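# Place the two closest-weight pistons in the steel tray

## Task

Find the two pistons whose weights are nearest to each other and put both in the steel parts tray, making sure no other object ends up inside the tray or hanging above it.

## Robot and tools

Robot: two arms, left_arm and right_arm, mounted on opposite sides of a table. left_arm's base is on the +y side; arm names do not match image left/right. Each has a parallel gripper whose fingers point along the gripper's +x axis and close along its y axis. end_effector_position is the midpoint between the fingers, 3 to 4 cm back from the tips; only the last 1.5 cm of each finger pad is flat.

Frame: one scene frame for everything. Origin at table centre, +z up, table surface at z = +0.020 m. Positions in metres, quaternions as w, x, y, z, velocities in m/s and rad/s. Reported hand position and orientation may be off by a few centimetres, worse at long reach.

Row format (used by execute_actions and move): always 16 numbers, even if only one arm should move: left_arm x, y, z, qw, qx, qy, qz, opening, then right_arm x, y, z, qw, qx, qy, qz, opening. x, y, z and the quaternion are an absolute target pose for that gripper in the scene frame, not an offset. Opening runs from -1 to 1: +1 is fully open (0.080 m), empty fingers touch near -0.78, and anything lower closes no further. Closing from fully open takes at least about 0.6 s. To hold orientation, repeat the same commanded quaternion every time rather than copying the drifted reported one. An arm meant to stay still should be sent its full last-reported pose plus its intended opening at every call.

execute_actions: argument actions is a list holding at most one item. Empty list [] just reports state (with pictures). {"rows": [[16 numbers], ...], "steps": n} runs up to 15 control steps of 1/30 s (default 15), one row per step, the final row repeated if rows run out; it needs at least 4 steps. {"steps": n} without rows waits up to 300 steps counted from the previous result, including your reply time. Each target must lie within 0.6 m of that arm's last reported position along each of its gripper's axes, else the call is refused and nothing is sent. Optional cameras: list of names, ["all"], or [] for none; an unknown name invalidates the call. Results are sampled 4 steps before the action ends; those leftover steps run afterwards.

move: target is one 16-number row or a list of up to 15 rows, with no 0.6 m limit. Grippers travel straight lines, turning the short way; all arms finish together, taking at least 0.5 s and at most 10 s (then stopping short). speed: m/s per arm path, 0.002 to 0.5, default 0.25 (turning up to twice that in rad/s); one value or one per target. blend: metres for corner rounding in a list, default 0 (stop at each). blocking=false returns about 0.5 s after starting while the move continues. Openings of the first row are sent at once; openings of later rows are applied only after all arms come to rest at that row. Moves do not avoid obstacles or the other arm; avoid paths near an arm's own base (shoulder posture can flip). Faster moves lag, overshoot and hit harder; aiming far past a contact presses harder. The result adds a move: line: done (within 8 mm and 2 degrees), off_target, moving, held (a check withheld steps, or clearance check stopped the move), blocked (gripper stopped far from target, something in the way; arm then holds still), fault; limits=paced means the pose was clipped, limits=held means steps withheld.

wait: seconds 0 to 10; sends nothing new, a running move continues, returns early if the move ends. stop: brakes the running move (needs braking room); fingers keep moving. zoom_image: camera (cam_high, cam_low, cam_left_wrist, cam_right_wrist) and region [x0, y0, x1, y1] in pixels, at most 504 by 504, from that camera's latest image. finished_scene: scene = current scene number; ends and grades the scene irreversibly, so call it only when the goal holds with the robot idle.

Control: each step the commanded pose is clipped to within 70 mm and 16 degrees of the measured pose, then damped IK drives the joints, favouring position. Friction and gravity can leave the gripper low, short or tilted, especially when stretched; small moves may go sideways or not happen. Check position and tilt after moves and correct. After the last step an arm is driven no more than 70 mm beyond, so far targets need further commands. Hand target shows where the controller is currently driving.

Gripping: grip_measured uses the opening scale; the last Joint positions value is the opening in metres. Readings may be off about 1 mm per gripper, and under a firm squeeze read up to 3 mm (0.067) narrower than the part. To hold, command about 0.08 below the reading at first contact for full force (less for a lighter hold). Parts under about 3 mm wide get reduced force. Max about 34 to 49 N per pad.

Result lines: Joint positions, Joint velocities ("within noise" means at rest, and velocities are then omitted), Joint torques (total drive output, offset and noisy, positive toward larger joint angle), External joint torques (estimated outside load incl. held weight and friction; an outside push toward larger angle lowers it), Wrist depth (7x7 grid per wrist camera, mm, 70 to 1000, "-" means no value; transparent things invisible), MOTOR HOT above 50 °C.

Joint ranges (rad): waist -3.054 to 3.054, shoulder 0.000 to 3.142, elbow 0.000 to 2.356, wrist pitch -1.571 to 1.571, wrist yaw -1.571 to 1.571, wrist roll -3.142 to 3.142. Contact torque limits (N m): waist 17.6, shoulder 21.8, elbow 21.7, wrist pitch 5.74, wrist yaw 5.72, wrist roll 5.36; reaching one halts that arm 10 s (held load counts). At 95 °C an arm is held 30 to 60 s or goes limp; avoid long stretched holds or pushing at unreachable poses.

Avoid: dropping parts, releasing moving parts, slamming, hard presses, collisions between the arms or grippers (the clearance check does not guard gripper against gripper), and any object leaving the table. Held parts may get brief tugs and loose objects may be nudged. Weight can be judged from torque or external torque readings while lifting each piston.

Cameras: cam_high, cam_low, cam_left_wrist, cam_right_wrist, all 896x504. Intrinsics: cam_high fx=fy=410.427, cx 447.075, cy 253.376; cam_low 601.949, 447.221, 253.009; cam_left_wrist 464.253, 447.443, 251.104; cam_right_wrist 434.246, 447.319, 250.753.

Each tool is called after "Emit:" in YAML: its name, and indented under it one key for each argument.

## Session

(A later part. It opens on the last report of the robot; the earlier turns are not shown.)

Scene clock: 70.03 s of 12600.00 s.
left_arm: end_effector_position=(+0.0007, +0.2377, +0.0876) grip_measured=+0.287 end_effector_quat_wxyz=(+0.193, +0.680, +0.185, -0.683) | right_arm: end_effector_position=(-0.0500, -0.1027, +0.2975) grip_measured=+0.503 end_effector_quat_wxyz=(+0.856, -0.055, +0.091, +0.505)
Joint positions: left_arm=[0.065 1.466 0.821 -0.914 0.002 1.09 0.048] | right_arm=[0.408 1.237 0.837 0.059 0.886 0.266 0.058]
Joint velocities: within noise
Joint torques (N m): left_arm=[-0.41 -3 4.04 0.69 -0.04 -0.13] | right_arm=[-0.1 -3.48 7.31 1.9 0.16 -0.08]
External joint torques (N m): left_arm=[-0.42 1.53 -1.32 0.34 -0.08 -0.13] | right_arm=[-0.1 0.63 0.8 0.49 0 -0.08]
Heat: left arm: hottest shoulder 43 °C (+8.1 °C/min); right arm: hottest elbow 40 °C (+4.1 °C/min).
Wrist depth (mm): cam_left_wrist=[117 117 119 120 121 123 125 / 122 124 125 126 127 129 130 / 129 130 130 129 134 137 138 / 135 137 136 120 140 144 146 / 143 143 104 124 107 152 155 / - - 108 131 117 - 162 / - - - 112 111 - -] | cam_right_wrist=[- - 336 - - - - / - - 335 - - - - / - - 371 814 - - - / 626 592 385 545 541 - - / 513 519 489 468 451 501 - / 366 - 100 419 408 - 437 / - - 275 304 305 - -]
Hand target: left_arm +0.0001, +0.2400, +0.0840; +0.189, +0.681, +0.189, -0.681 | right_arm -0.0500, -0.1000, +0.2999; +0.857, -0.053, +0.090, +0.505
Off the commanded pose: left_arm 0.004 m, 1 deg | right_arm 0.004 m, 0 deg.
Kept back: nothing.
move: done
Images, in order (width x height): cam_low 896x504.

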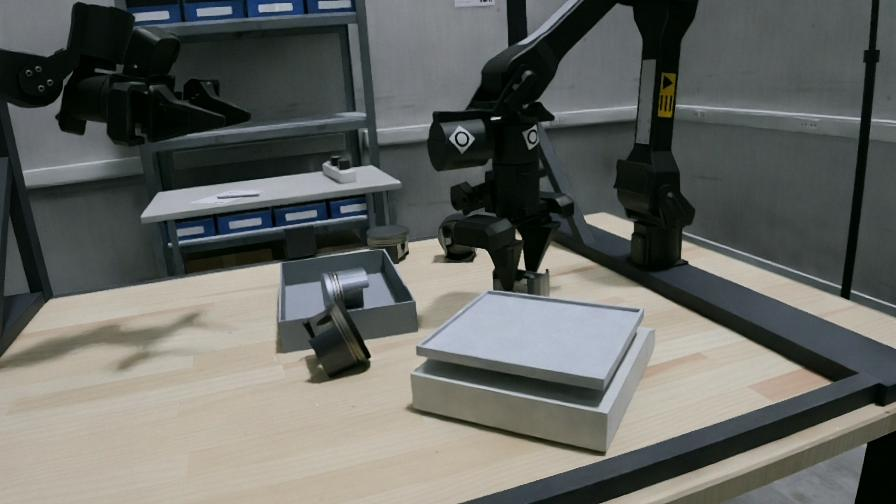

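Emit:
move:
  target:
    - [0.0, 0.24, 0.084, 0.189, 0.6814, 0.189, -0.6814, 0.8, -0.05, -0.1, 0.3, 0.857, -0.053, 0.09, 0.505, 0.5]
    - [0.0, 0.238, 0.16, 0.189, 0.6814, 0.189, -0.6814, 1, -0.05, -0.1, 0.3, 0.857, -0.053, 0.09, 0.505, 0.5]
  speed: [0.06,0.2]
  cameras: ["cam_low"]

Emit:
move:
  target: [-0.2, 0.22, 0.2, 0.67, 0.2264, 0.67, -0.2264, 1, -0.05, -0.1, 0.3, 0.857, -0.053, 0.09, 0.505, 0.5]
  speed: 0.5
  cameras: ["cam_high","cam_left_wrist"]

Scene clock: 72.53 s of 12600.00 s.
left_arm: end_effector_position=(+0.0005, +0.2399, +0.1572) grip_measured=+1.000 end_effector_quat_wxyz=(+0.185, +0.681, +0.193, -0.681) | right_arm: end_effector_position=(-0.0500, -0.1027, +0.2975) grip_measured=+0.503 end_effector_quat_wxyz=(+0.856, -0.055, +0.091, +0.505)
Joint positions: left_arm=[0.065 1.403 1.054 -1.231 0.002 1.089 0.08] | right_arm=[0.408 1.237 0.837 0.059 0.886 0.266 0.058]
Joint velocities: within noise
Joint torques (N m): left_arm=[-0.42 -3.91 6.5 0.27 -0.03 -0.13] | right_arm=[-0.32 -3.52 7.35 1.93 0.14 -0.08]
External joint torques (N m): left_arm=[-0.43 0.51 0.76 -0.06 -0.07 -0.13] | right_arm=[-0.32 0.55 0.89 0.54 -0.02 -0.08]
Heat: left arm: hottest shoulder 43 °C (+8.1 °C/min); right arm: hottest elbow 40 °C (+4.0 °C/min).
Wrist depth (mm): cam_left_wrist=[172 177 180 183 186 189 192 / 184 187 190 192 195 198 203 / 194 197 198 183 206 211 214 / 204 204 207 197 219 222 223 / 176 176 220 225 229 234 221 / - - 233 244 247 87 - / - - 218 260 266 - -] | cam_right_wrist=[- - 291 - - - - / - - 344 - - - - / - - 351 813 - - - / 626 589 617 616 541 - - / 521 520 503 471 450 502 - / 368 - 100 424 408 - 441 / - - 276 304 306 - -]
Hand target: left_arm +0.0000, +0.2381, +0.1599; +0.189, +0.681, +0.189, -0.681 | right_arm -0.0500, -0.1000, +0.2999; +0.857, -0.053, +0.090, +0.505
Off the commanded pose: left_arm 0.003 m, 1 deg | right_arm 0.004 m, 0 deg.
Kept back: nothing.
move: done
Images, in order (width x height): cam_low 896x504.

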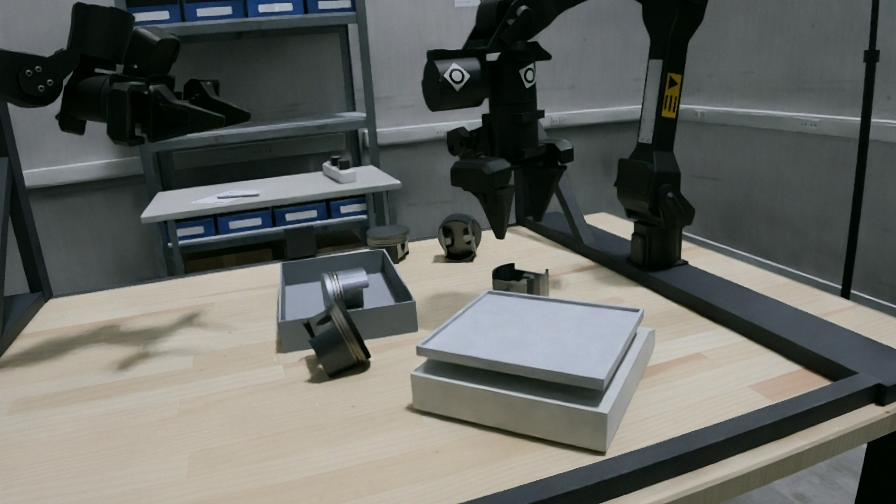

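Scene clock: 75.03 s of 12600.00 s.
left_arm: end_effector_position=(-0.1983, +0.2212, +0.2007) grip_measured=+1.000 end_effector_quat_wxyz=(+0.668, +0.226, +0.671, -0.228) | right_arm: end_effector_position=(-0.0500, -0.1027, +0.2975) grip_measured=+0.503 end_effector_quat_wxyz=(+0.856, -0.055, +0.091, +0.505)
Joint positions: left_arm=[-0.646 1.697 1.514 -1.384 0.003 -1.569 0.08] | right_arm=[0.408 1.237 0.837 0.059 0.886 0.266 0.058]
Joint velocities: within noise
Joint torques (N m): left_arm=[-0.38 -4.68 6.54 0.22 -0.16 -0.13] | right_arm=[-0.28 -3.52 7.3 1.95 0.16 -0.06]
External joint torques (N m): left_arm=[-0.39 1.97 0.85 -0.09 -0.11 -0.13] | right_arm=[-0.28 0.51 0.86 0.56 0 -0.06]
Heat: left arm: hottest shoulder 43 °C (+7.1 °C/min); right arm: hottest elbow 40 °C (+3.0 °C/min).
Wrist depth (mm): cam_left_wrist=[217 218 220 221 223 218 226 / 229 230 232 232 235 236 238 / 240 242 245 246 247 244 252 / 253 256 257 250 260 212 265 / 252 266 271 198 275 219 - / - - 291 295 297 87 - / - - 308 315 - - -] | cam_right_wrist=[- - - - - - - / 270 - - - - - - / 250 - 766 870 - - - / 620 590 617 609 538 - - / 518 518 505 470 449 499 - / 366 - 100 420 408 - 438 / - - 277 304 304 - -]
Hand target: left_arm -0.2000, +0.2200, +0.2000; +0.670, +0.226, +0.670, -0.226 | right_arm -0.0500, -0.1000, +0.2999; +0.857, -0.053, +0.090, +0.505
Off the commanded pose: left_arm 0.002 m, 0 deg | right_arm 0.004 m, 0 deg.
Kept back: nothing.
move: done
Images, in order (width x height): cam_high 896x504, cam_left_wrist 896x504.

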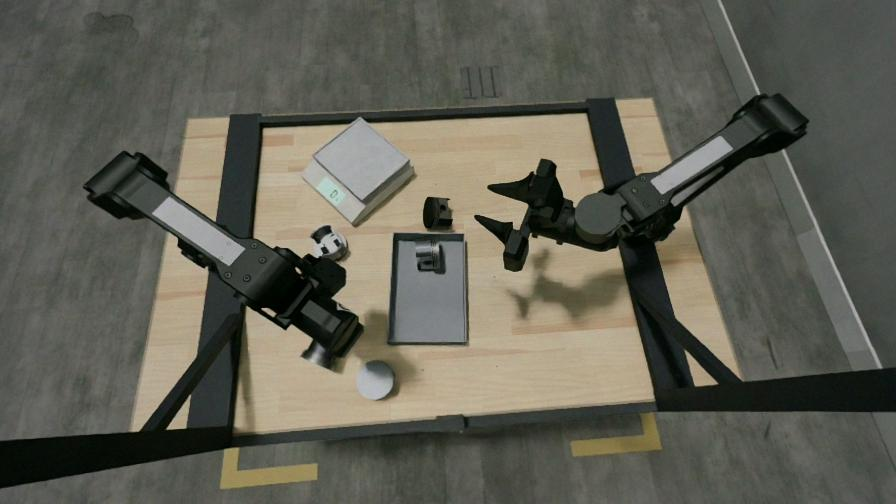

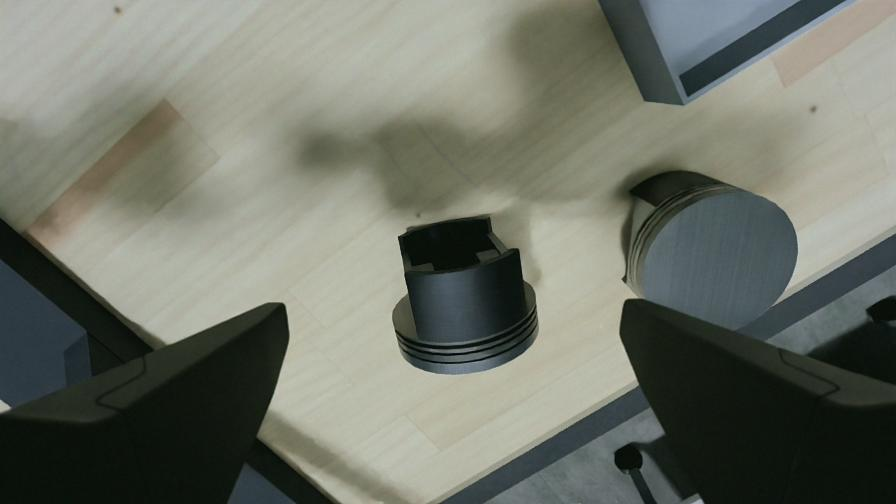

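Emit:
move:
  target: [-0.228, 0.236, 0.135, 0.6872, 0.1669, 0.6872, -0.1669, 0.75, -0.05, -0.1, 0.3, 0.857, -0.053, 0.09, 0.505, 0.5]
  speed: 0.3
  cameras: ["cam_left_wrist"]

Scene clock: 76.60 s of 12600.00 s.
left_arm: end_effector_position=(-0.2291, +0.2339, +0.1399) grip_measured=+0.753 end_effector_quat_wxyz=(+0.684, +0.163, +0.690, -0.172) | right_arm: end_effector_position=(-0.0500, -0.1027, +0.2975) grip_measured=+0.503 end_effector_quat_wxyz=(+0.856, -0.055, +0.091, +0.505)
Joint positions: left_arm=[-0.748 1.739 1.321 -1.136 0.002 -1.847 0.069] | right_arm=[0.408 1.237 0.837 0.059 0.886 0.266 0.058]
Joint velocities: within noise
Joint torques (N m): left_arm=[-0.36 -5.22 4.25 0.44 -0.12 -0.14] | right_arm=[-0.36 -3.36 7.42 1.92 0.13 -0.08]
External joint torques (N m): left_arm=[-0.37 1.78 -1.45 0.11 -0.07 -0.14] | right_arm=[-0.37 0.75 0.91 0.51 -0.03 -0.09]
Heat: left arm: hottest shoulder 42 °C (+5.0 °C/min); right arm: hottest elbow 40 °C (+3.0 °C/min).
Wrist depth (mm): cam_left_wrist=[161 163 164 165 167 165 150 / 170 170 173 174 176 178 179 / 179 180 181 182 185 184 187 / 188 190 192 123 197 191 146 / 200 199 146 127 140 154 156 / - - 217 223 223 - - / - - 233 235 239 - -] | cam_right_wrist=[- - - - - - - / - - - - - - - / - - 762 862 - - - / 291 596 622 618 541 - - / 500 521 504 470 451 501 - / 366 - 100 420 407 - 442 / - - 276 304 306 - -]
Hand target: left_arm -0.2279, +0.2361, +0.1350; +0.687, +0.167, +0.687, -0.167 | right_arm -0.0500, -0.1000, +0.2999; +0.857, -0.053, +0.090, +0.505
Off the commanded pose: left_arm 0.005 m, 1 deg | right_arm 0.004 m, 0 deg.
Kept back: nothing.
move: done
Images, in order (width x height): cam_left_wrist 896x504.

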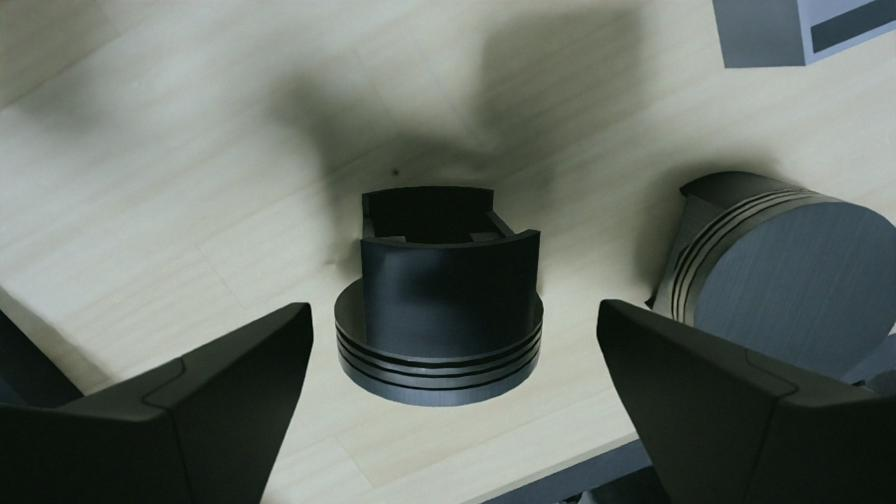

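Emit:
move:
  target: [-0.228, 0.240, 0.079, 0.6872, 0.1669, 0.6872, -0.1669, 0.85, -0.05, -0.1, 0.3, 0.857, -0.053, 0.09, 0.505, 0.5]
  speed: 0.15
  cameras: ["cam_left_wrist","cam_low"]

Scene clock: 77.90 s of 12600.00 s.
left_arm: end_effector_position=(-0.2294, +0.2372, +0.0839) grip_measured=+0.847 end_effector_quat_wxyz=(+0.684, +0.162, +0.691, -0.172) | right_arm: end_effector_position=(-0.0500, -0.1027, +0.2975) grip_measured=+0.503 end_effector_quat_wxyz=(+0.856, -0.055, +0.091, +0.505)
Joint positions: left_arm=[-0.756 1.792 1.153 -0.915 0.002 -1.856 0.073] | right_arm=[0.408 1.237 0.837 0.059 0.886 0.266 0.058]
Joint velocities: within noise
Joint torques (N m): left_arm=[-0.42 -5.15 3.94 0.43 -0.12 -0.13] | right_arm=[-0.29 -3.43 7.43 1.91 0.15 -0.13]
External joint torques (N m): left_arm=[-0.4 1.94 -1.42 0.12 -0.07 -0.13] | right_arm=[-0.26 0.71 0.92 0.5 -0.02 -0.13]
Heat: left arm: hottest shoulder 42 °C (+5.0 °C/min); right arm: hottest elbow 40 °C (+3.0 °C/min).
Wrist depth (mm): cam_left_wrist=[111 112 113 115 115 116 117 / 117 118 119 120 121 123 124 / 124 125 126 127 128 130 131 / 131 132 132 130 136 139 124 / 138 137 103 134 104 144 107 / - - - - - - - / - - - - - - -] | cam_right_wrist=[- - - - - - - / - - - - - - - / - - 773 865 - - - / 326 592 614 610 540 - - / 316 498 503 472 449 502 - / 360 - 100 419 408 - 436 / - - 275 304 307 - -]
Hand target: left_arm -0.2279, +0.2401, +0.0790; +0.687, +0.167, +0.687, -0.167 | right_arm -0.0500, -0.1000, +0.2999; +0.857, -0.053, +0.090, +0.505
Off the commanded pose: left_arm 0.006 m, 1 deg | right_arm 0.004 m, 0 deg.
Kept back: nothing.
move: done
Images, in order (width x height): cam_low 896x504, cam_left_wrist 896x504.

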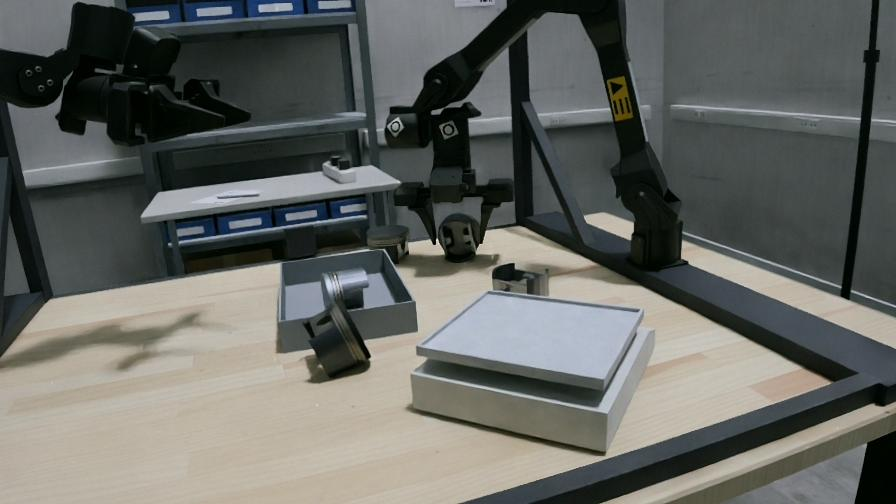

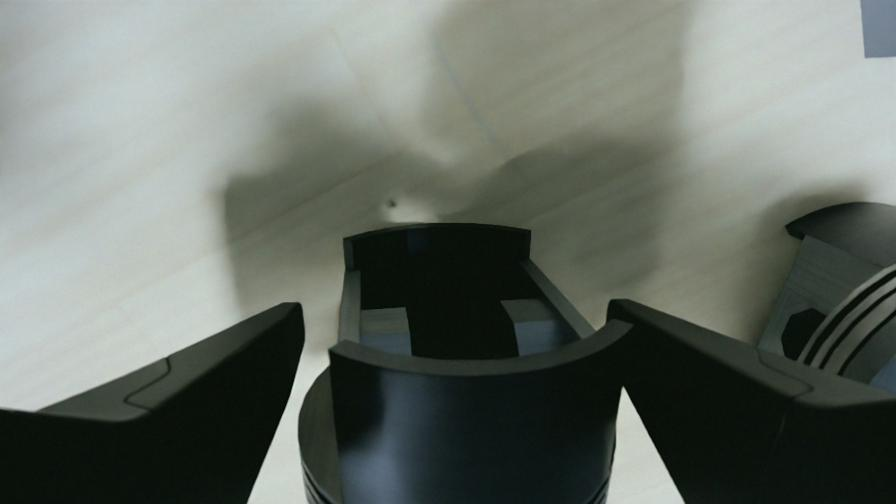

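Emit:
move:
  target: [-0.228, 0.240, 0.079, 0.6872, 0.1669, 0.6872, -0.1669, 0.15, -0.05, -0.1, 0.3, 0.857, -0.053, 0.09, 0.505, 0.5]
  speed: 0.15
  cameras: ["cam_left_wrist"]

Scene clock: 78.83 s of 12600.00 s.
left_arm: end_effector_position=(-0.2293, +0.2375, +0.0840) grip_measured=+0.314 end_effector_quat_wxyz=(+0.684, +0.163, +0.690, -0.171) | right_arm: end_effector_position=(-0.0500, -0.1027, +0.2975) grip_measured=+0.503 end_effector_quat_wxyz=(+0.856, -0.055, +0.091, +0.505)
Joint positions: left_arm=[-0.757 1.792 1.153 -0.916 0.002 -1.856 0.049] | right_arm=[0.408 1.237 0.837 0.059 0.886 0.266 0.058]
Joint velocities: within noise
Joint torques (N m): left_arm=[-0.38 -5.08 4.01 0.6 -0.11 -0.13] | right_arm=[-0.37 -3.46 7.38 1.88 0.12 -0.08]
External joint torques (N m): left_arm=[-0.35 1.94 -1.29 0.31 -0.06 -0.13] | right_arm=[-0.39 0.67 0.84 0.47 -0.04 -0.08]
Heat: left arm: hottest shoulder 42 °C (+5.0 °C/min); right arm: hottest elbow 40 °C (+3.0 °C/min).
Wrist depth (mm): cam_left_wrist=[112 113 114 116 117 118 119 / 118 119 120 121 123 124 125 / 124 126 127 129 130 131 132 / 132 133 133 132 137 140 124 / 139 140 127 135 104 147 107 / - - - - - - - / - - - - - - -] | cam_right_wrist=[- - - - - - - / - - - - - - - / - - 764 863 - - - / 324 592 621 606 540 - - / 318 497 501 470 451 504 - / 341 - 100 422 408 - 440 / - - 276 304 305 - -]
Hand target: left_arm -0.2280, +0.2401, +0.0790; +0.687, +0.167, +0.687, -0.167 | right_arm -0.0500, -0.1000, +0.2999; +0.857, -0.053, +0.090, +0.505
Off the commanded pose: left_arm 0.006 m, 1 deg | right_arm 0.004 m, 0 deg.
Kept back: nothing.
move: done
Images, in order (width x height): cam_left_wrist 896x504.

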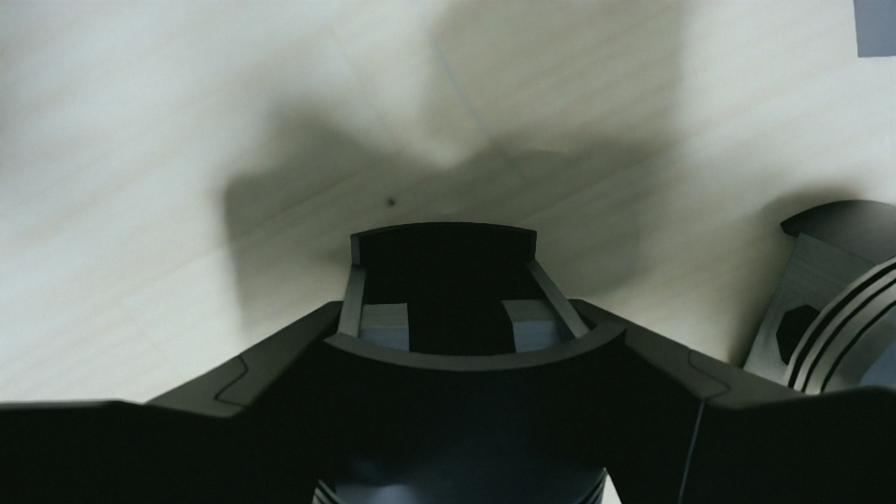

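Emit:
move:
  target:
    - [-0.22, 0.235, 0.18, 0.6, 0.37, 0.6, -0.37, 0.15, -0.05, -0.1, 0.3, 0.857, -0.053, 0.09, 0.505, 0.5]
    - [0.205, 0.155, 0.19, 0.5, 0.5, 0.5, -0.5, 0.15, -0.05, -0.1, 0.3, 0.857, -0.053, 0.09, 0.505, 0.5]
    - [0.205, 0.155, 0.152, 0.5, 0.5, 0.5, -0.5, 0.15, -0.05, -0.1, 0.3, 0.857, -0.053, 0.09, 0.505, 0.5]
  speed: [0.3,0.4,0.1]
  blend: [0.03,0.02,0]

Emit:
zoom_image:
  camera: "cam_low"
  region: [400, 190, 680, 420]

Scene clock: 82.03 s of 12600.00 s.
left_arm: end_effector_position=(+0.2066, +0.1549, +0.1549) grip_measured=+0.314 end_effector_quat_wxyz=(+0.505, +0.498, +0.499, -0.498) | right_arm: end_effector_position=(-0.0500, -0.1027, +0.2975) grip_measured=+0.503 end_effector_quat_wxyz=(+0.856, -0.055, +0.091, +0.505)
Joint positions: left_arm=[0.621 1.981 1.694 -1.276 -0.002 0.609 0.049] | right_arm=[0.408 1.237 0.837 0.059 0.886 0.266 0.058]
Joint velocities: within noise
Joint torques (N m): left_arm=[-0.3 -7.54 4.94 0.44 0.11 0.15] | right_arm=[-0.23 -3.54 7.45 1.91 0.14 -0.08]
External joint torques (N m): left_arm=[-0.24 1.43 -0.92 0.06 0.08 0.15] | right_arm=[-0.23 0.52 1 0.52 -0.02 -0.08]
Heat: left arm: hottest shoulder 42 °C (+3.0 °C/min); right arm: hottest elbow 40 °C (+3.0 °C/min).
Wrist depth (mm): cam_left_wrist=[169 173 171 120 123 180 184 / 178 181 125 126 128 131 194 / 185 134 132 135 135 138 205 / 179 138 138 131 143 146 216 / 195 144 103 134 101 156 223 / - - - - - - 217 / - - - - - - -] | cam_right_wrist=[- - - - 349 329 - / - - - - 373 - - / - - 722 808 379 - - / 625 590 619 620 493 - - / 512 521 501 471 450 501 - / 446 - 100 420 407 - 436 / - - 276 305 305 - -]
Hand target: left_arm +0.2049, +0.1550, +0.1519; +0.500, +0.500, +0.500, -0.500 | right_arm -0.0500, -0.1000, +0.2999; +0.857, -0.053, +0.090, +0.505
Off the commanded pose: left_arm 0.003 m, 1 deg | right_arm 0.004 m, 0 deg.
Kept back: nothing.
move: done; blend cut to 0.019 m at target 2

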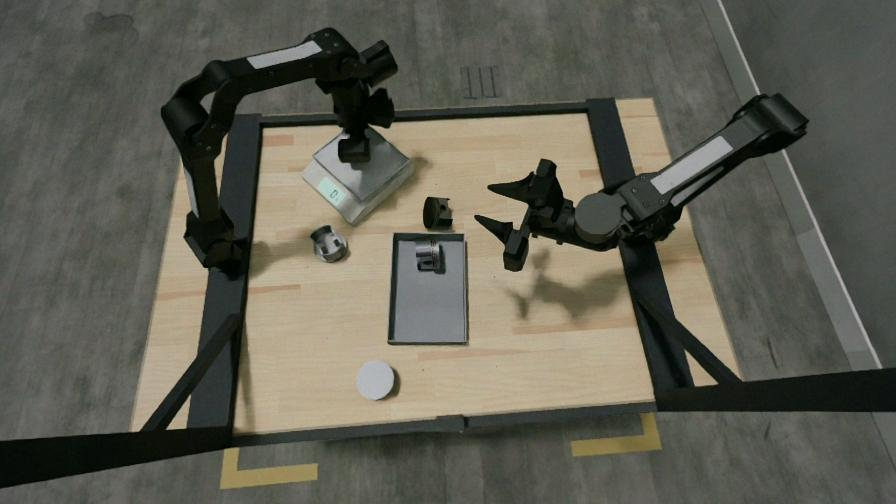

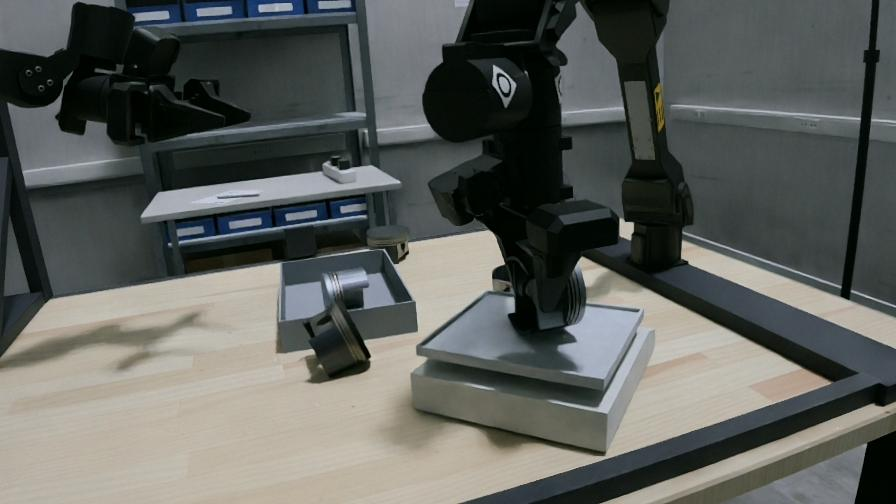

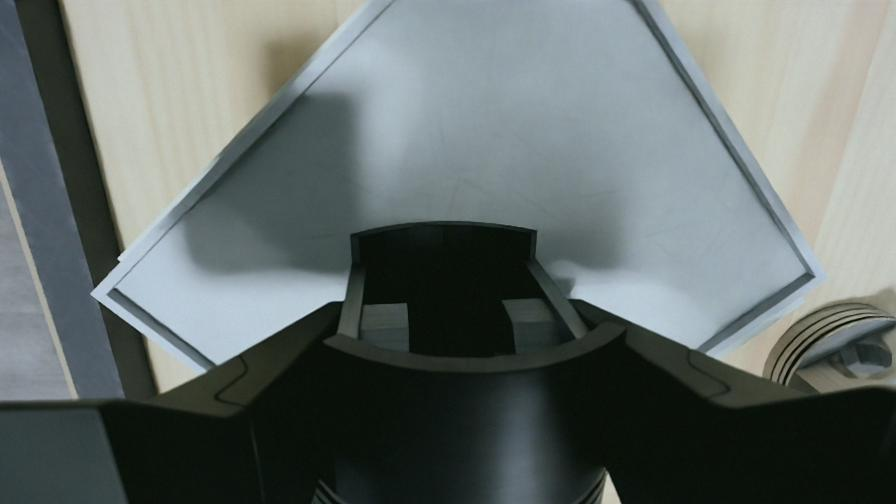

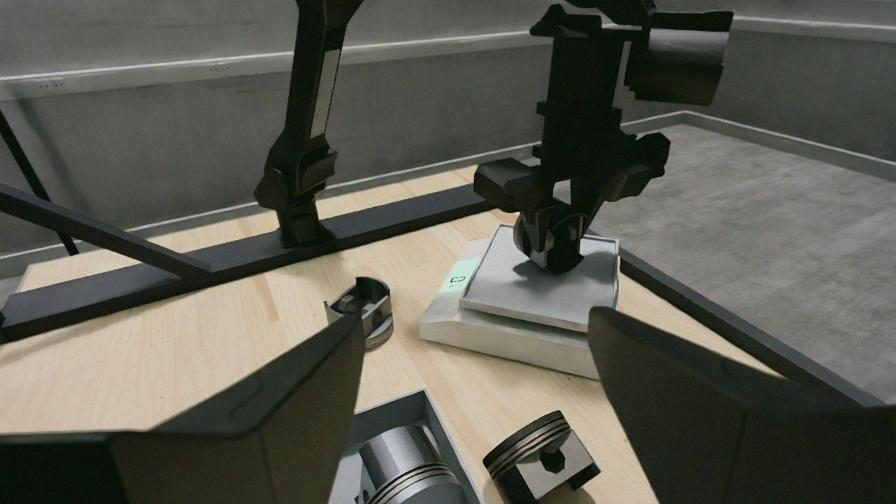

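Scaled by 1.800.

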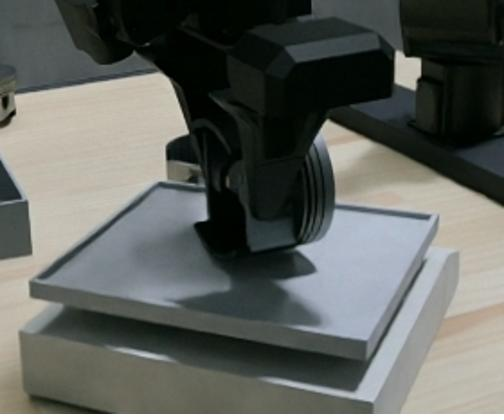

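Emit:
move:
  target: [0.205, 0.153, 0.1465, 0.5, 0.5, 0.5, -0.5, 0.15, -0.05, -0.1, 0.3, 0.857, -0.053, 0.09, 0.505, 0.5]
  speed: 0.05
  cameras: ["cam_high"]

Emit:
zoom_image:
  camera: "cam_high"
  region: [310, 160, 370, 210]

Scene clock: 82.97 s of 12600.00 s.
left_arm: end_effector_position=(+0.2070, +0.1530, +0.1508) grip_measured=+0.314 end_effector_quat_wxyz=(+0.506, +0.499, +0.497, -0.499) | right_arm: end_effector_position=(-0.0500, -0.1027, +0.2975) grip_measured=+0.503 end_effector_quat_wxyz=(+0.856, -0.055, +0.091, +0.505)
Joint positions: left_arm=[0.619 1.985 1.684 -1.257 -0.002 0.609 0.049] | right_arm=[0.408 1.237 0.837 0.059 0.886 0.266 0.058]
Joint velocities: within noise
Joint torques (N m): left_arm=[-0.4 -7.21 4.79 0.47 0.11 0.05] | right_arm=[-0.33 -3.35 7.44 1.92 0.14 -0.1]
External joint torques (N m): left_arm=[-0.42 1.71 -1 0.1 0.09 0.05] | right_arm=[-0.33 0.8 0.89 0.51 -0.02 -0.1]
Heat: left arm: hottest shoulder 43 °C (+4.0 °C/min); right arm: hottest elbow 40 °C (+3.0 °C/min).
Wrist depth (mm): cam_left_wrist=[168 169 169 117 118 176 180 / 174 177 122 122 125 127 190 / 181 184 127 130 131 133 199 / 177 133 135 131 138 141 210 / 185 140 103 134 104 150 215 / 197 - - - - - 216 / - - - - - - -] | cam_right_wrist=[- - - - 353 327 - / - - - - 374 - - / - - 722 854 380 - - / 620 595 622 609 488 - - / 519 520 503 471 450 507 - / 446 - 100 421 411 - 438 / - - 275 305 306 - -]
Hand target: left_arm +0.2049, +0.1530, +0.1465; +0.500, +0.500, +0.500, -0.500 | right_arm -0.0500, -0.1000, +0.2999; +0.857, -0.053, +0.090, +0.505
Off the commanded pose: left_arm 0.005 m, 1 deg | right_arm 0.004 m, 0 deg.
Kept back: nothing.
move: done
Images, in order (width x height): cam_high 896x504.

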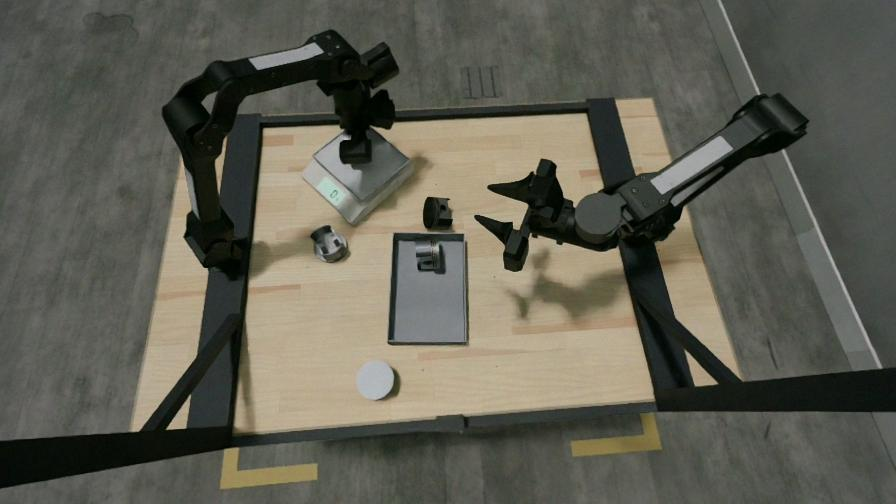

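Scaled by 8.400.

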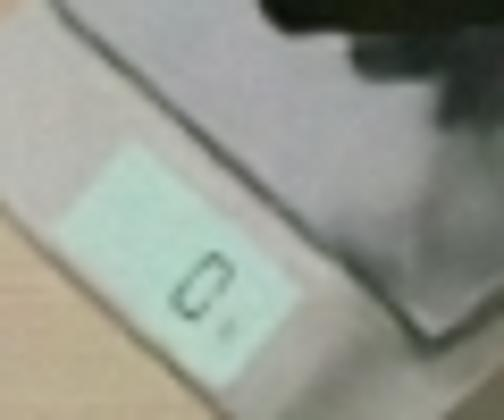

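Emit:
move:
  target: [0.205, 0.153, 0.144, 0.5, 0.5, 0.5, -0.5, 0.15, -0.05, -0.1, 0.3, 0.857, -0.053, 0.09, 0.505, 0.5]
  speed: 0.05
  cameras: ["cam_high"]

Emit:
zoom_image:
  camera: "cam_high"
  region: [310, 160, 370, 210]

Scene clock: 83.90 s of 12600.00 s.
left_arm: end_effector_position=(+0.2071, +0.1527, +0.1493) grip_measured=+0.314 end_effector_quat_wxyz=(+0.506, +0.499, +0.496, -0.499) | right_arm: end_effector_position=(-0.0500, -0.1027, +0.2975) grip_measured=+0.503 end_effector_quat_wxyz=(+0.856, -0.055, +0.091, +0.505)
Joint positions: left_arm=[0.619 1.985 1.679 -1.25 -0.002 0.609 0.049] | right_arm=[0.408 1.237 0.837 0.059 0.886 0.266 0.058]
Joint velocities: within noise
Joint torques (N m): left_arm=[-0.34 -7.12 4.46 0.63 0.11 0.04] | right_arm=[-0.31 -3.48 7.2 1.93 0.15 -0.1]
External joint torques (N m): left_arm=[-0.34 1.74 -1.28 0.27 0.08 0.04] | right_arm=[-0.3 0.71 0.64 0.51 -0.01 -0.1]
Heat: left arm: hottest shoulder 43 °C (+4.0 °C/min); right arm: hottest elbow 40 °C (+3.0 °C/min).
Wrist depth (mm): cam_left_wrist=[166 168 169 117 117 175 178 / 173 177 122 121 123 126 189 / 181 183 127 129 130 133 198 / 178 133 133 132 137 140 208 / 185 139 127 135 101 149 214 / 197 - - - - - 217 / - - - - - - -] | cam_right_wrist=[- - - - 351 329 - / - - - - 374 - - / - - 721 863 382 - - / 626 594 617 621 481 - - / 520 515 501 470 450 503 - / 445 - 100 420 408 - 438 / - - 276 304 305 - -]
Hand target: left_arm +0.2050, +0.1531, +0.1441; +0.500, +0.500, +0.500, -0.500 | right_arm -0.0500, -0.1000, +0.2999; +0.857, -0.053, +0.090, +0.505
Off the commanded pose: left_arm 0.006 m, 1 deg | right_arm 0.004 m, 0 deg.
Kept back: nothing.
move: done
Images, in order (width x height): cam_high 896x504.

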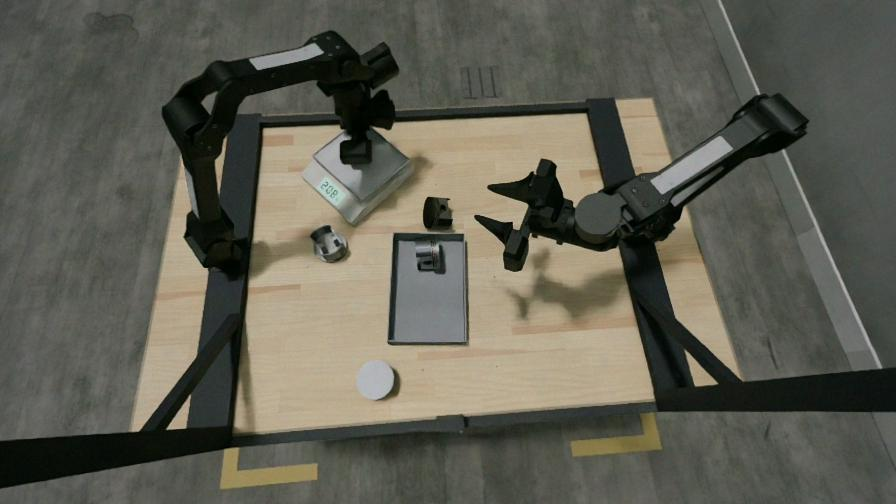

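Scaled by 8.400.

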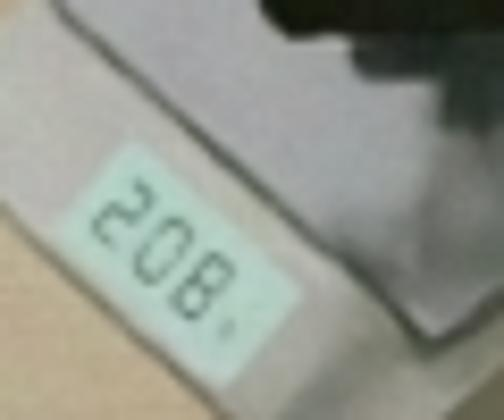

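Contact while gripped (208 g of pressing). Release.

Emit:
move:
  target: [0.205, 0.153, 0.146, 0.5, 0.5, 0.5, -0.5, 0.85, -0.05, -0.1, 0.3, 0.857, -0.053, 0.09, 0.505, 0.5]
  speed: 0.05
  cameras: ["cam_high","cam_left_wrist","cam_right_wrist"]

Emit:
zoom_image:
  camera: "cam_high"
  region: [310, 160, 370, 210]

Emit:
zoom_image:
  camera: "cam_right_wrist"
  region: [435, 245, 495, 310]

Scene clock: 84.83 s of 12600.00 s.
left_arm: end_effector_position=(+0.2066, +0.1532, +0.1492) grip_measured=+0.847 end_effector_quat_wxyz=(+0.505, +0.499, +0.497, -0.499) | right_arm: end_effector_position=(-0.0500, -0.1027, +0.2975) grip_measured=+0.503 end_effector_quat_wxyz=(+0.856, -0.055, +0.091, +0.505)
Joint positions: left_arm=[0.618 1.985 1.678 -1.253 -0.002 0.609 0.073] | right_arm=[0.408 1.237 0.837 0.059 0.886 0.266 0.058]
Joint velocities: within noise
Joint torques (N m): left_arm=[-0.32 -7.23 5.31 0.29 0.11 0.05] | right_arm=[-0.28 -3.35 7.29 1.91 0.14 -0.07]
External joint torques (N m): left_arm=[-0.32 1.75 -0.51 -0.07 0.08 0.05] | right_arm=[-0.3 0.76 0.77 0.51 -0.02 -0.08]
Heat: left arm: hottest shoulder 43 °C (+4.0 °C/min); right arm: hottest elbow 41 °C (+4.0 °C/min).
Wrist depth (mm): cam_left_wrist=[167 168 168 117 117 176 178 / 173 176 121 121 123 126 188 / 181 182 127 129 131 132 198 / 177 133 134 130 137 139 208 / 185 138 108 134 104 146 213 / - - - - - - - / - - - - - - -] | cam_right_wrist=[- - - - 351 331 - / - - - - 375 - - / - - 728 871 378 - - / 628 588 619 614 486 - - / 515 516 503 471 453 503 - / 444 - 100 422 406 - 439 / - - 276 304 305 - -]
Hand target: left_arm +0.2049, +0.1530, +0.1460; +0.500, +0.500, +0.500, -0.500 | right_arm -0.0500, -0.1000, +0.2999; +0.857, -0.053, +0.090, +0.505
Off the commanded pose: left_arm 0.004 m, 1 deg | right_arm 0.004 m, 0 deg.
Kept back: nothing.
move: done
Images, in order (width x height): cam_high 896x504, cam_left_wrist 896x504, cam_right_wrist 896x504.

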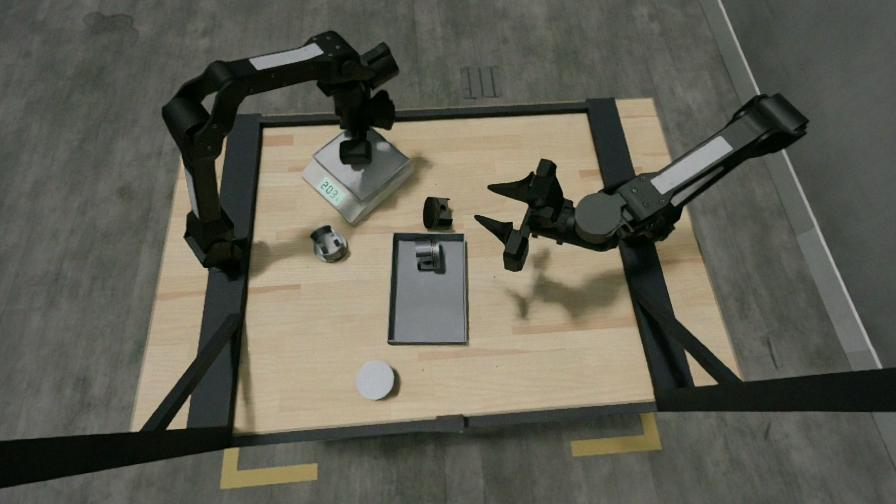

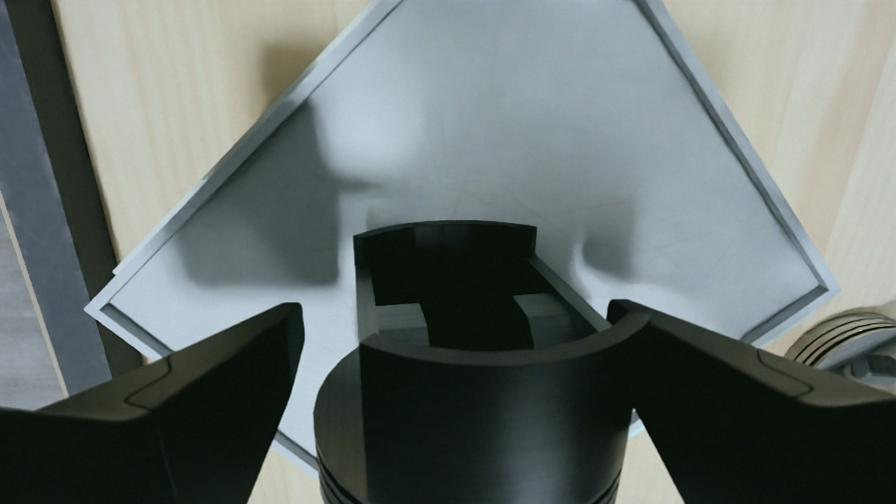

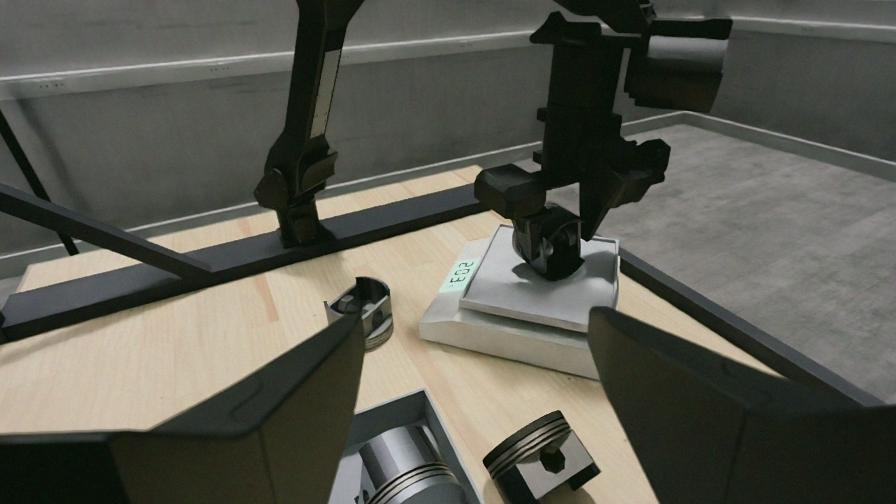

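Scaled by 8.400.

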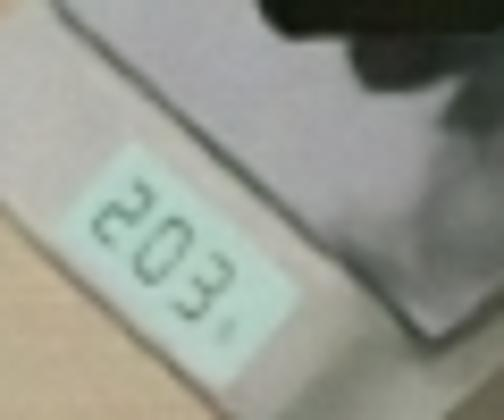

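Scaled by 7.754.

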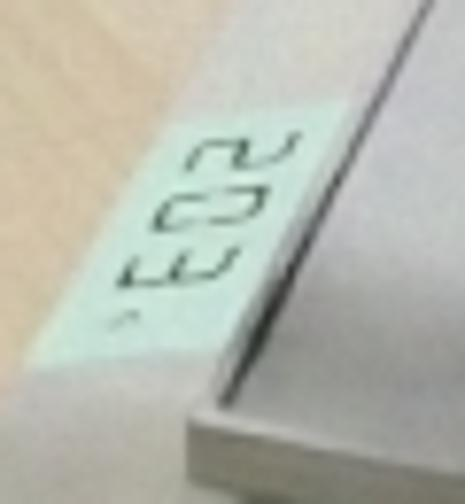

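Emit:
move:
  target: [0.203, 0.153, 0.146, 0.5, 0.5, 0.5, -0.5, 1, -0.05, -0.1, 0.3, 0.857, -0.053, 0.09, 0.505, 0.5]
  speed: 0.05
  cameras: ["cam_high","cam_left_wrist","cam_low"]

Emit:
zoom_image:
  camera: "cam_high"
  region: [310, 160, 370, 210]

Scene clock: 85.77 s of 12600.00 s.
left_arm: end_effector_position=(+0.2055, +0.1525, +0.1492) grip_measured=+1.000 end_effector_quat_wxyz=(+0.504, +0.500, +0.496, -0.500) | right_arm: end_effector_position=(-0.0500, -0.1027, +0.2975) grip_measured=+0.503 end_effector_quat_wxyz=(+0.856, -0.055, +0.091, +0.505)
Joint positions: left_arm=[0.615 1.985 1.678 -1.253 -0.002 0.609 0.08] | right_arm=[0.408 1.237 0.837 0.059 0.886 0.266 0.058]
Joint velocities: within noise
Joint torques (N m): left_arm=[-0.41 -7.71 4.58 0.42 0.11 -0.11] | right_arm=[-0.37 -3.46 7.38 1.96 0.14 -0.06]
External joint torques (N m): left_arm=[-0.39 1.17 -1.2 0.04 0.08 -0.11] | right_arm=[-0.36 0.66 0.86 0.55 -0.03 -0.06]
Heat: left arm: hottest shoulder 43 °C (+4.0 °C/min); right arm: hottest elbow 41 °C (+4.0 °C/min).
Wrist depth (mm): cam_left_wrist=[166 168 168 117 117 175 178 / 174 177 121 121 123 126 189 / 180 182 127 129 131 132 198 / 179 133 134 131 137 140 209 / 182 137 141 134 - 147 214 / - - 148 - - - - / - - 157 - - - -] | cam_right_wrist=[- - - - 350 328 - / - - - - 371 - - / - - 728 865 373 - - / 629 595 615 615 476 - - / 514 521 503 475 450 500 - / 445 - 101 420 408 - 440 / - - 276 305 306 - -]
Hand target: left_arm +0.2030, +0.1530, +0.1460; +0.500, +0.500, +0.500, -0.500 | right_arm -0.0500, -0.1000, +0.2999; +0.857, -0.053, +0.090, +0.505
Off the commanded pose: left_arm 0.004 m, 1 deg | right_arm 0.004 m, 0 deg.
Kept back: nothing.
move: done
Images, in order (width x height): cam_high 896x504, cam_low 896x504, cam_left_wrist 896x504.

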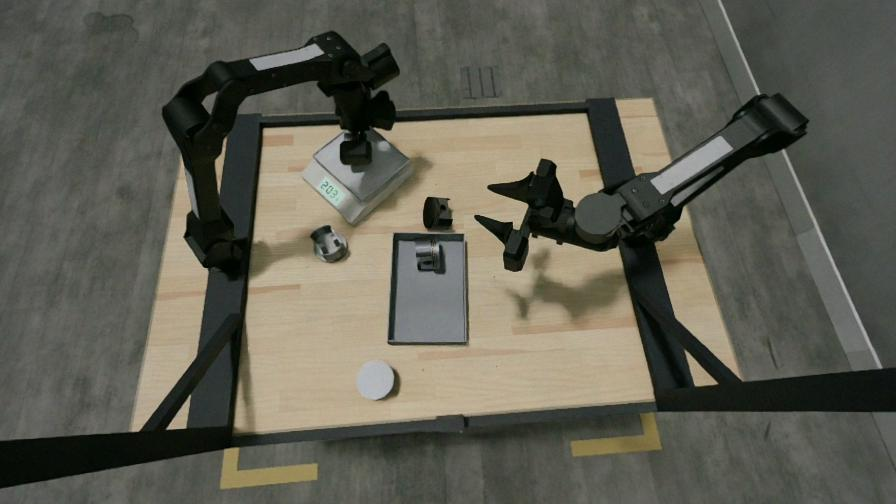

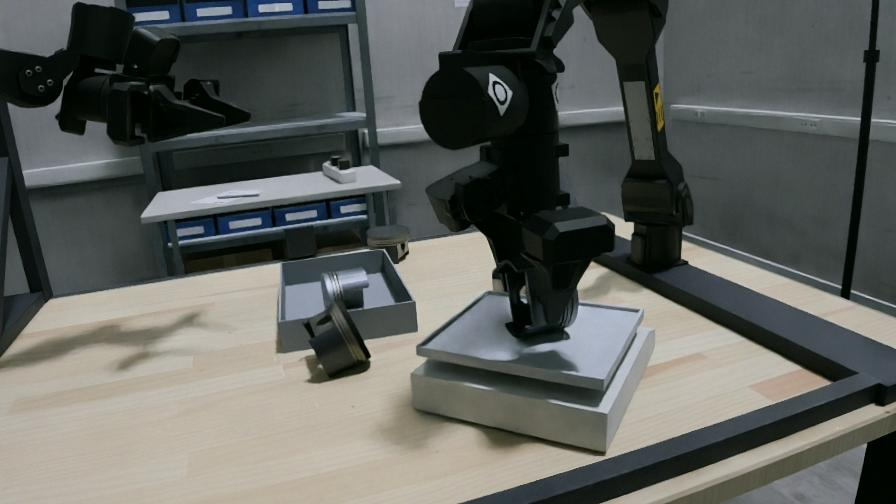

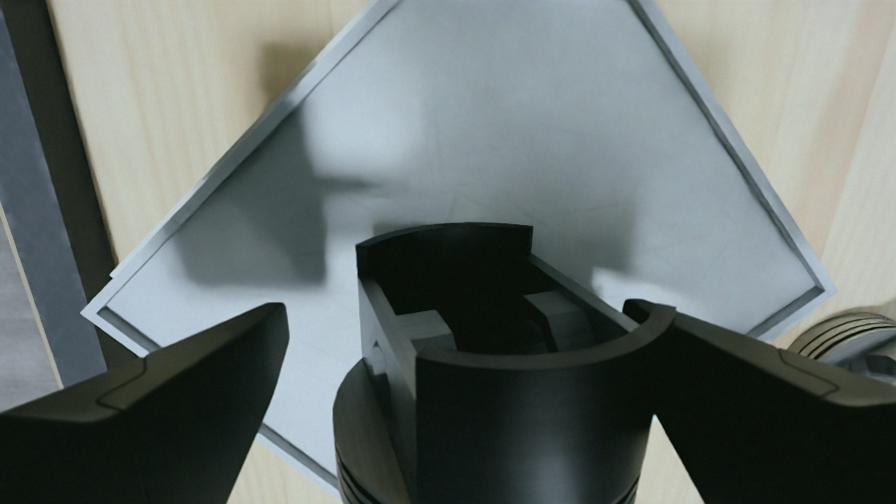

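Scaled by 8.400.

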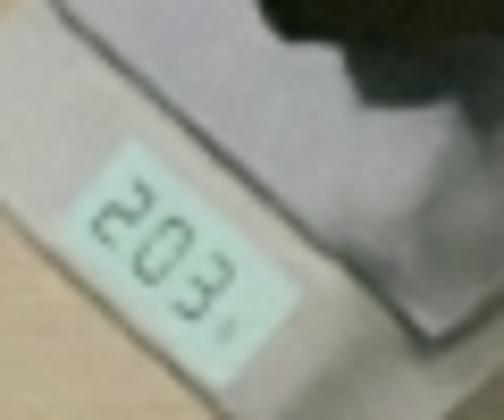

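Emit:
move:
  target:
    - [0.207, 0.153, 0.147, 0.5, 0.5, 0.5, -0.5, 0.95, -0.05, -0.1, 0.3, 0.857, -0.053, 0.09, 0.505, 0.5]
    - [0.207, 0.153, 0.147, 0.5, 0.5, 0.5, -0.5, 0.15, -0.05, -0.1, 0.3, 0.857, -0.053, 0.09, 0.505, 0.5]
  speed: 0.05
  cameras: ["cam_left_wrist"]

Scene clock: 88.03 s of 12600.00 s.
left_arm: end_effector_position=(+0.2068, +0.1533, +0.1507) grip_measured=+0.303 end_effector_quat_wxyz=(+0.505, +0.500, +0.497, -0.499) | right_arm: end_effector_position=(-0.0500, -0.1027, +0.2975) grip_measured=+0.503 end_effector_quat_wxyz=(+0.856, -0.055, +0.091, +0.505)
Joint positions: left_arm=[0.619 1.985 1.684 -1.258 -0.003 0.611 0.049] | right_arm=[0.408 1.237 0.837 0.059 0.886 0.266 0.058]
Joint velocities: within noise
Joint torques (N m): left_arm=[0.04 -6.64 5.79 0.3 0.14 0.13] | right_arm=[-0.18 -3.43 7.41 1.9 0.14 -0.07]
External joint torques (N m): left_arm=[0.05 2.28 -0.01 -0.07 0.11 0.13] | right_arm=[-0.18 0.64 0.92 0.5 -0.02 -0.07]
Heat: left arm: hottest shoulder 43 °C (+3.0 °C/min); right arm: hottest elbow 41 °C (+3.0 °C/min).
Wrist depth (mm): cam_left_wrist=[168 170 170 118 118 177 180 / 175 179 123 124 126 128 191 / 183 185 129 130 133 134 200 / 178 135 136 133 139 141 210 / 189 141 - 138 105 151 217 / - - - - - - 215 / - - - - 83 - -] | cam_right_wrist=[- - - - 350 330 - / - - - - 372 - - / - - 725 881 379 - - / 636 587 618 612 483 - - / 514 521 504 473 449 502 - / 445 - 100 421 408 - 436 / - - 276 301 306 - -]
Hand target: left_arm +0.2070, +0.1530, +0.1470; +0.500, +0.500, +0.500, -0.500 | right_arm -0.0500, -0.1000, +0.2999; +0.857, -0.053, +0.090, +0.505
Off the commanded pose: left_arm 0.004 m, 1 deg | right_arm 0.004 m, 0 deg.
Kept back: nothing.
move: done
Images, in order (width x height): cam_left_wrist 896x504.

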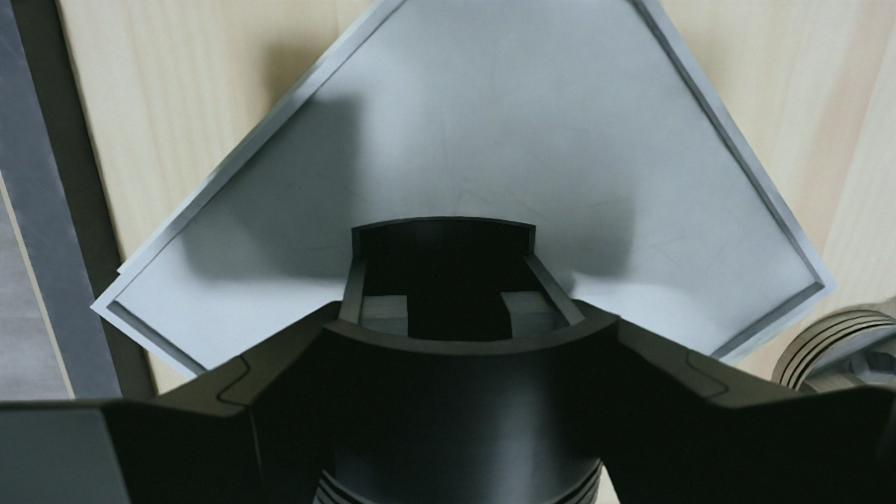

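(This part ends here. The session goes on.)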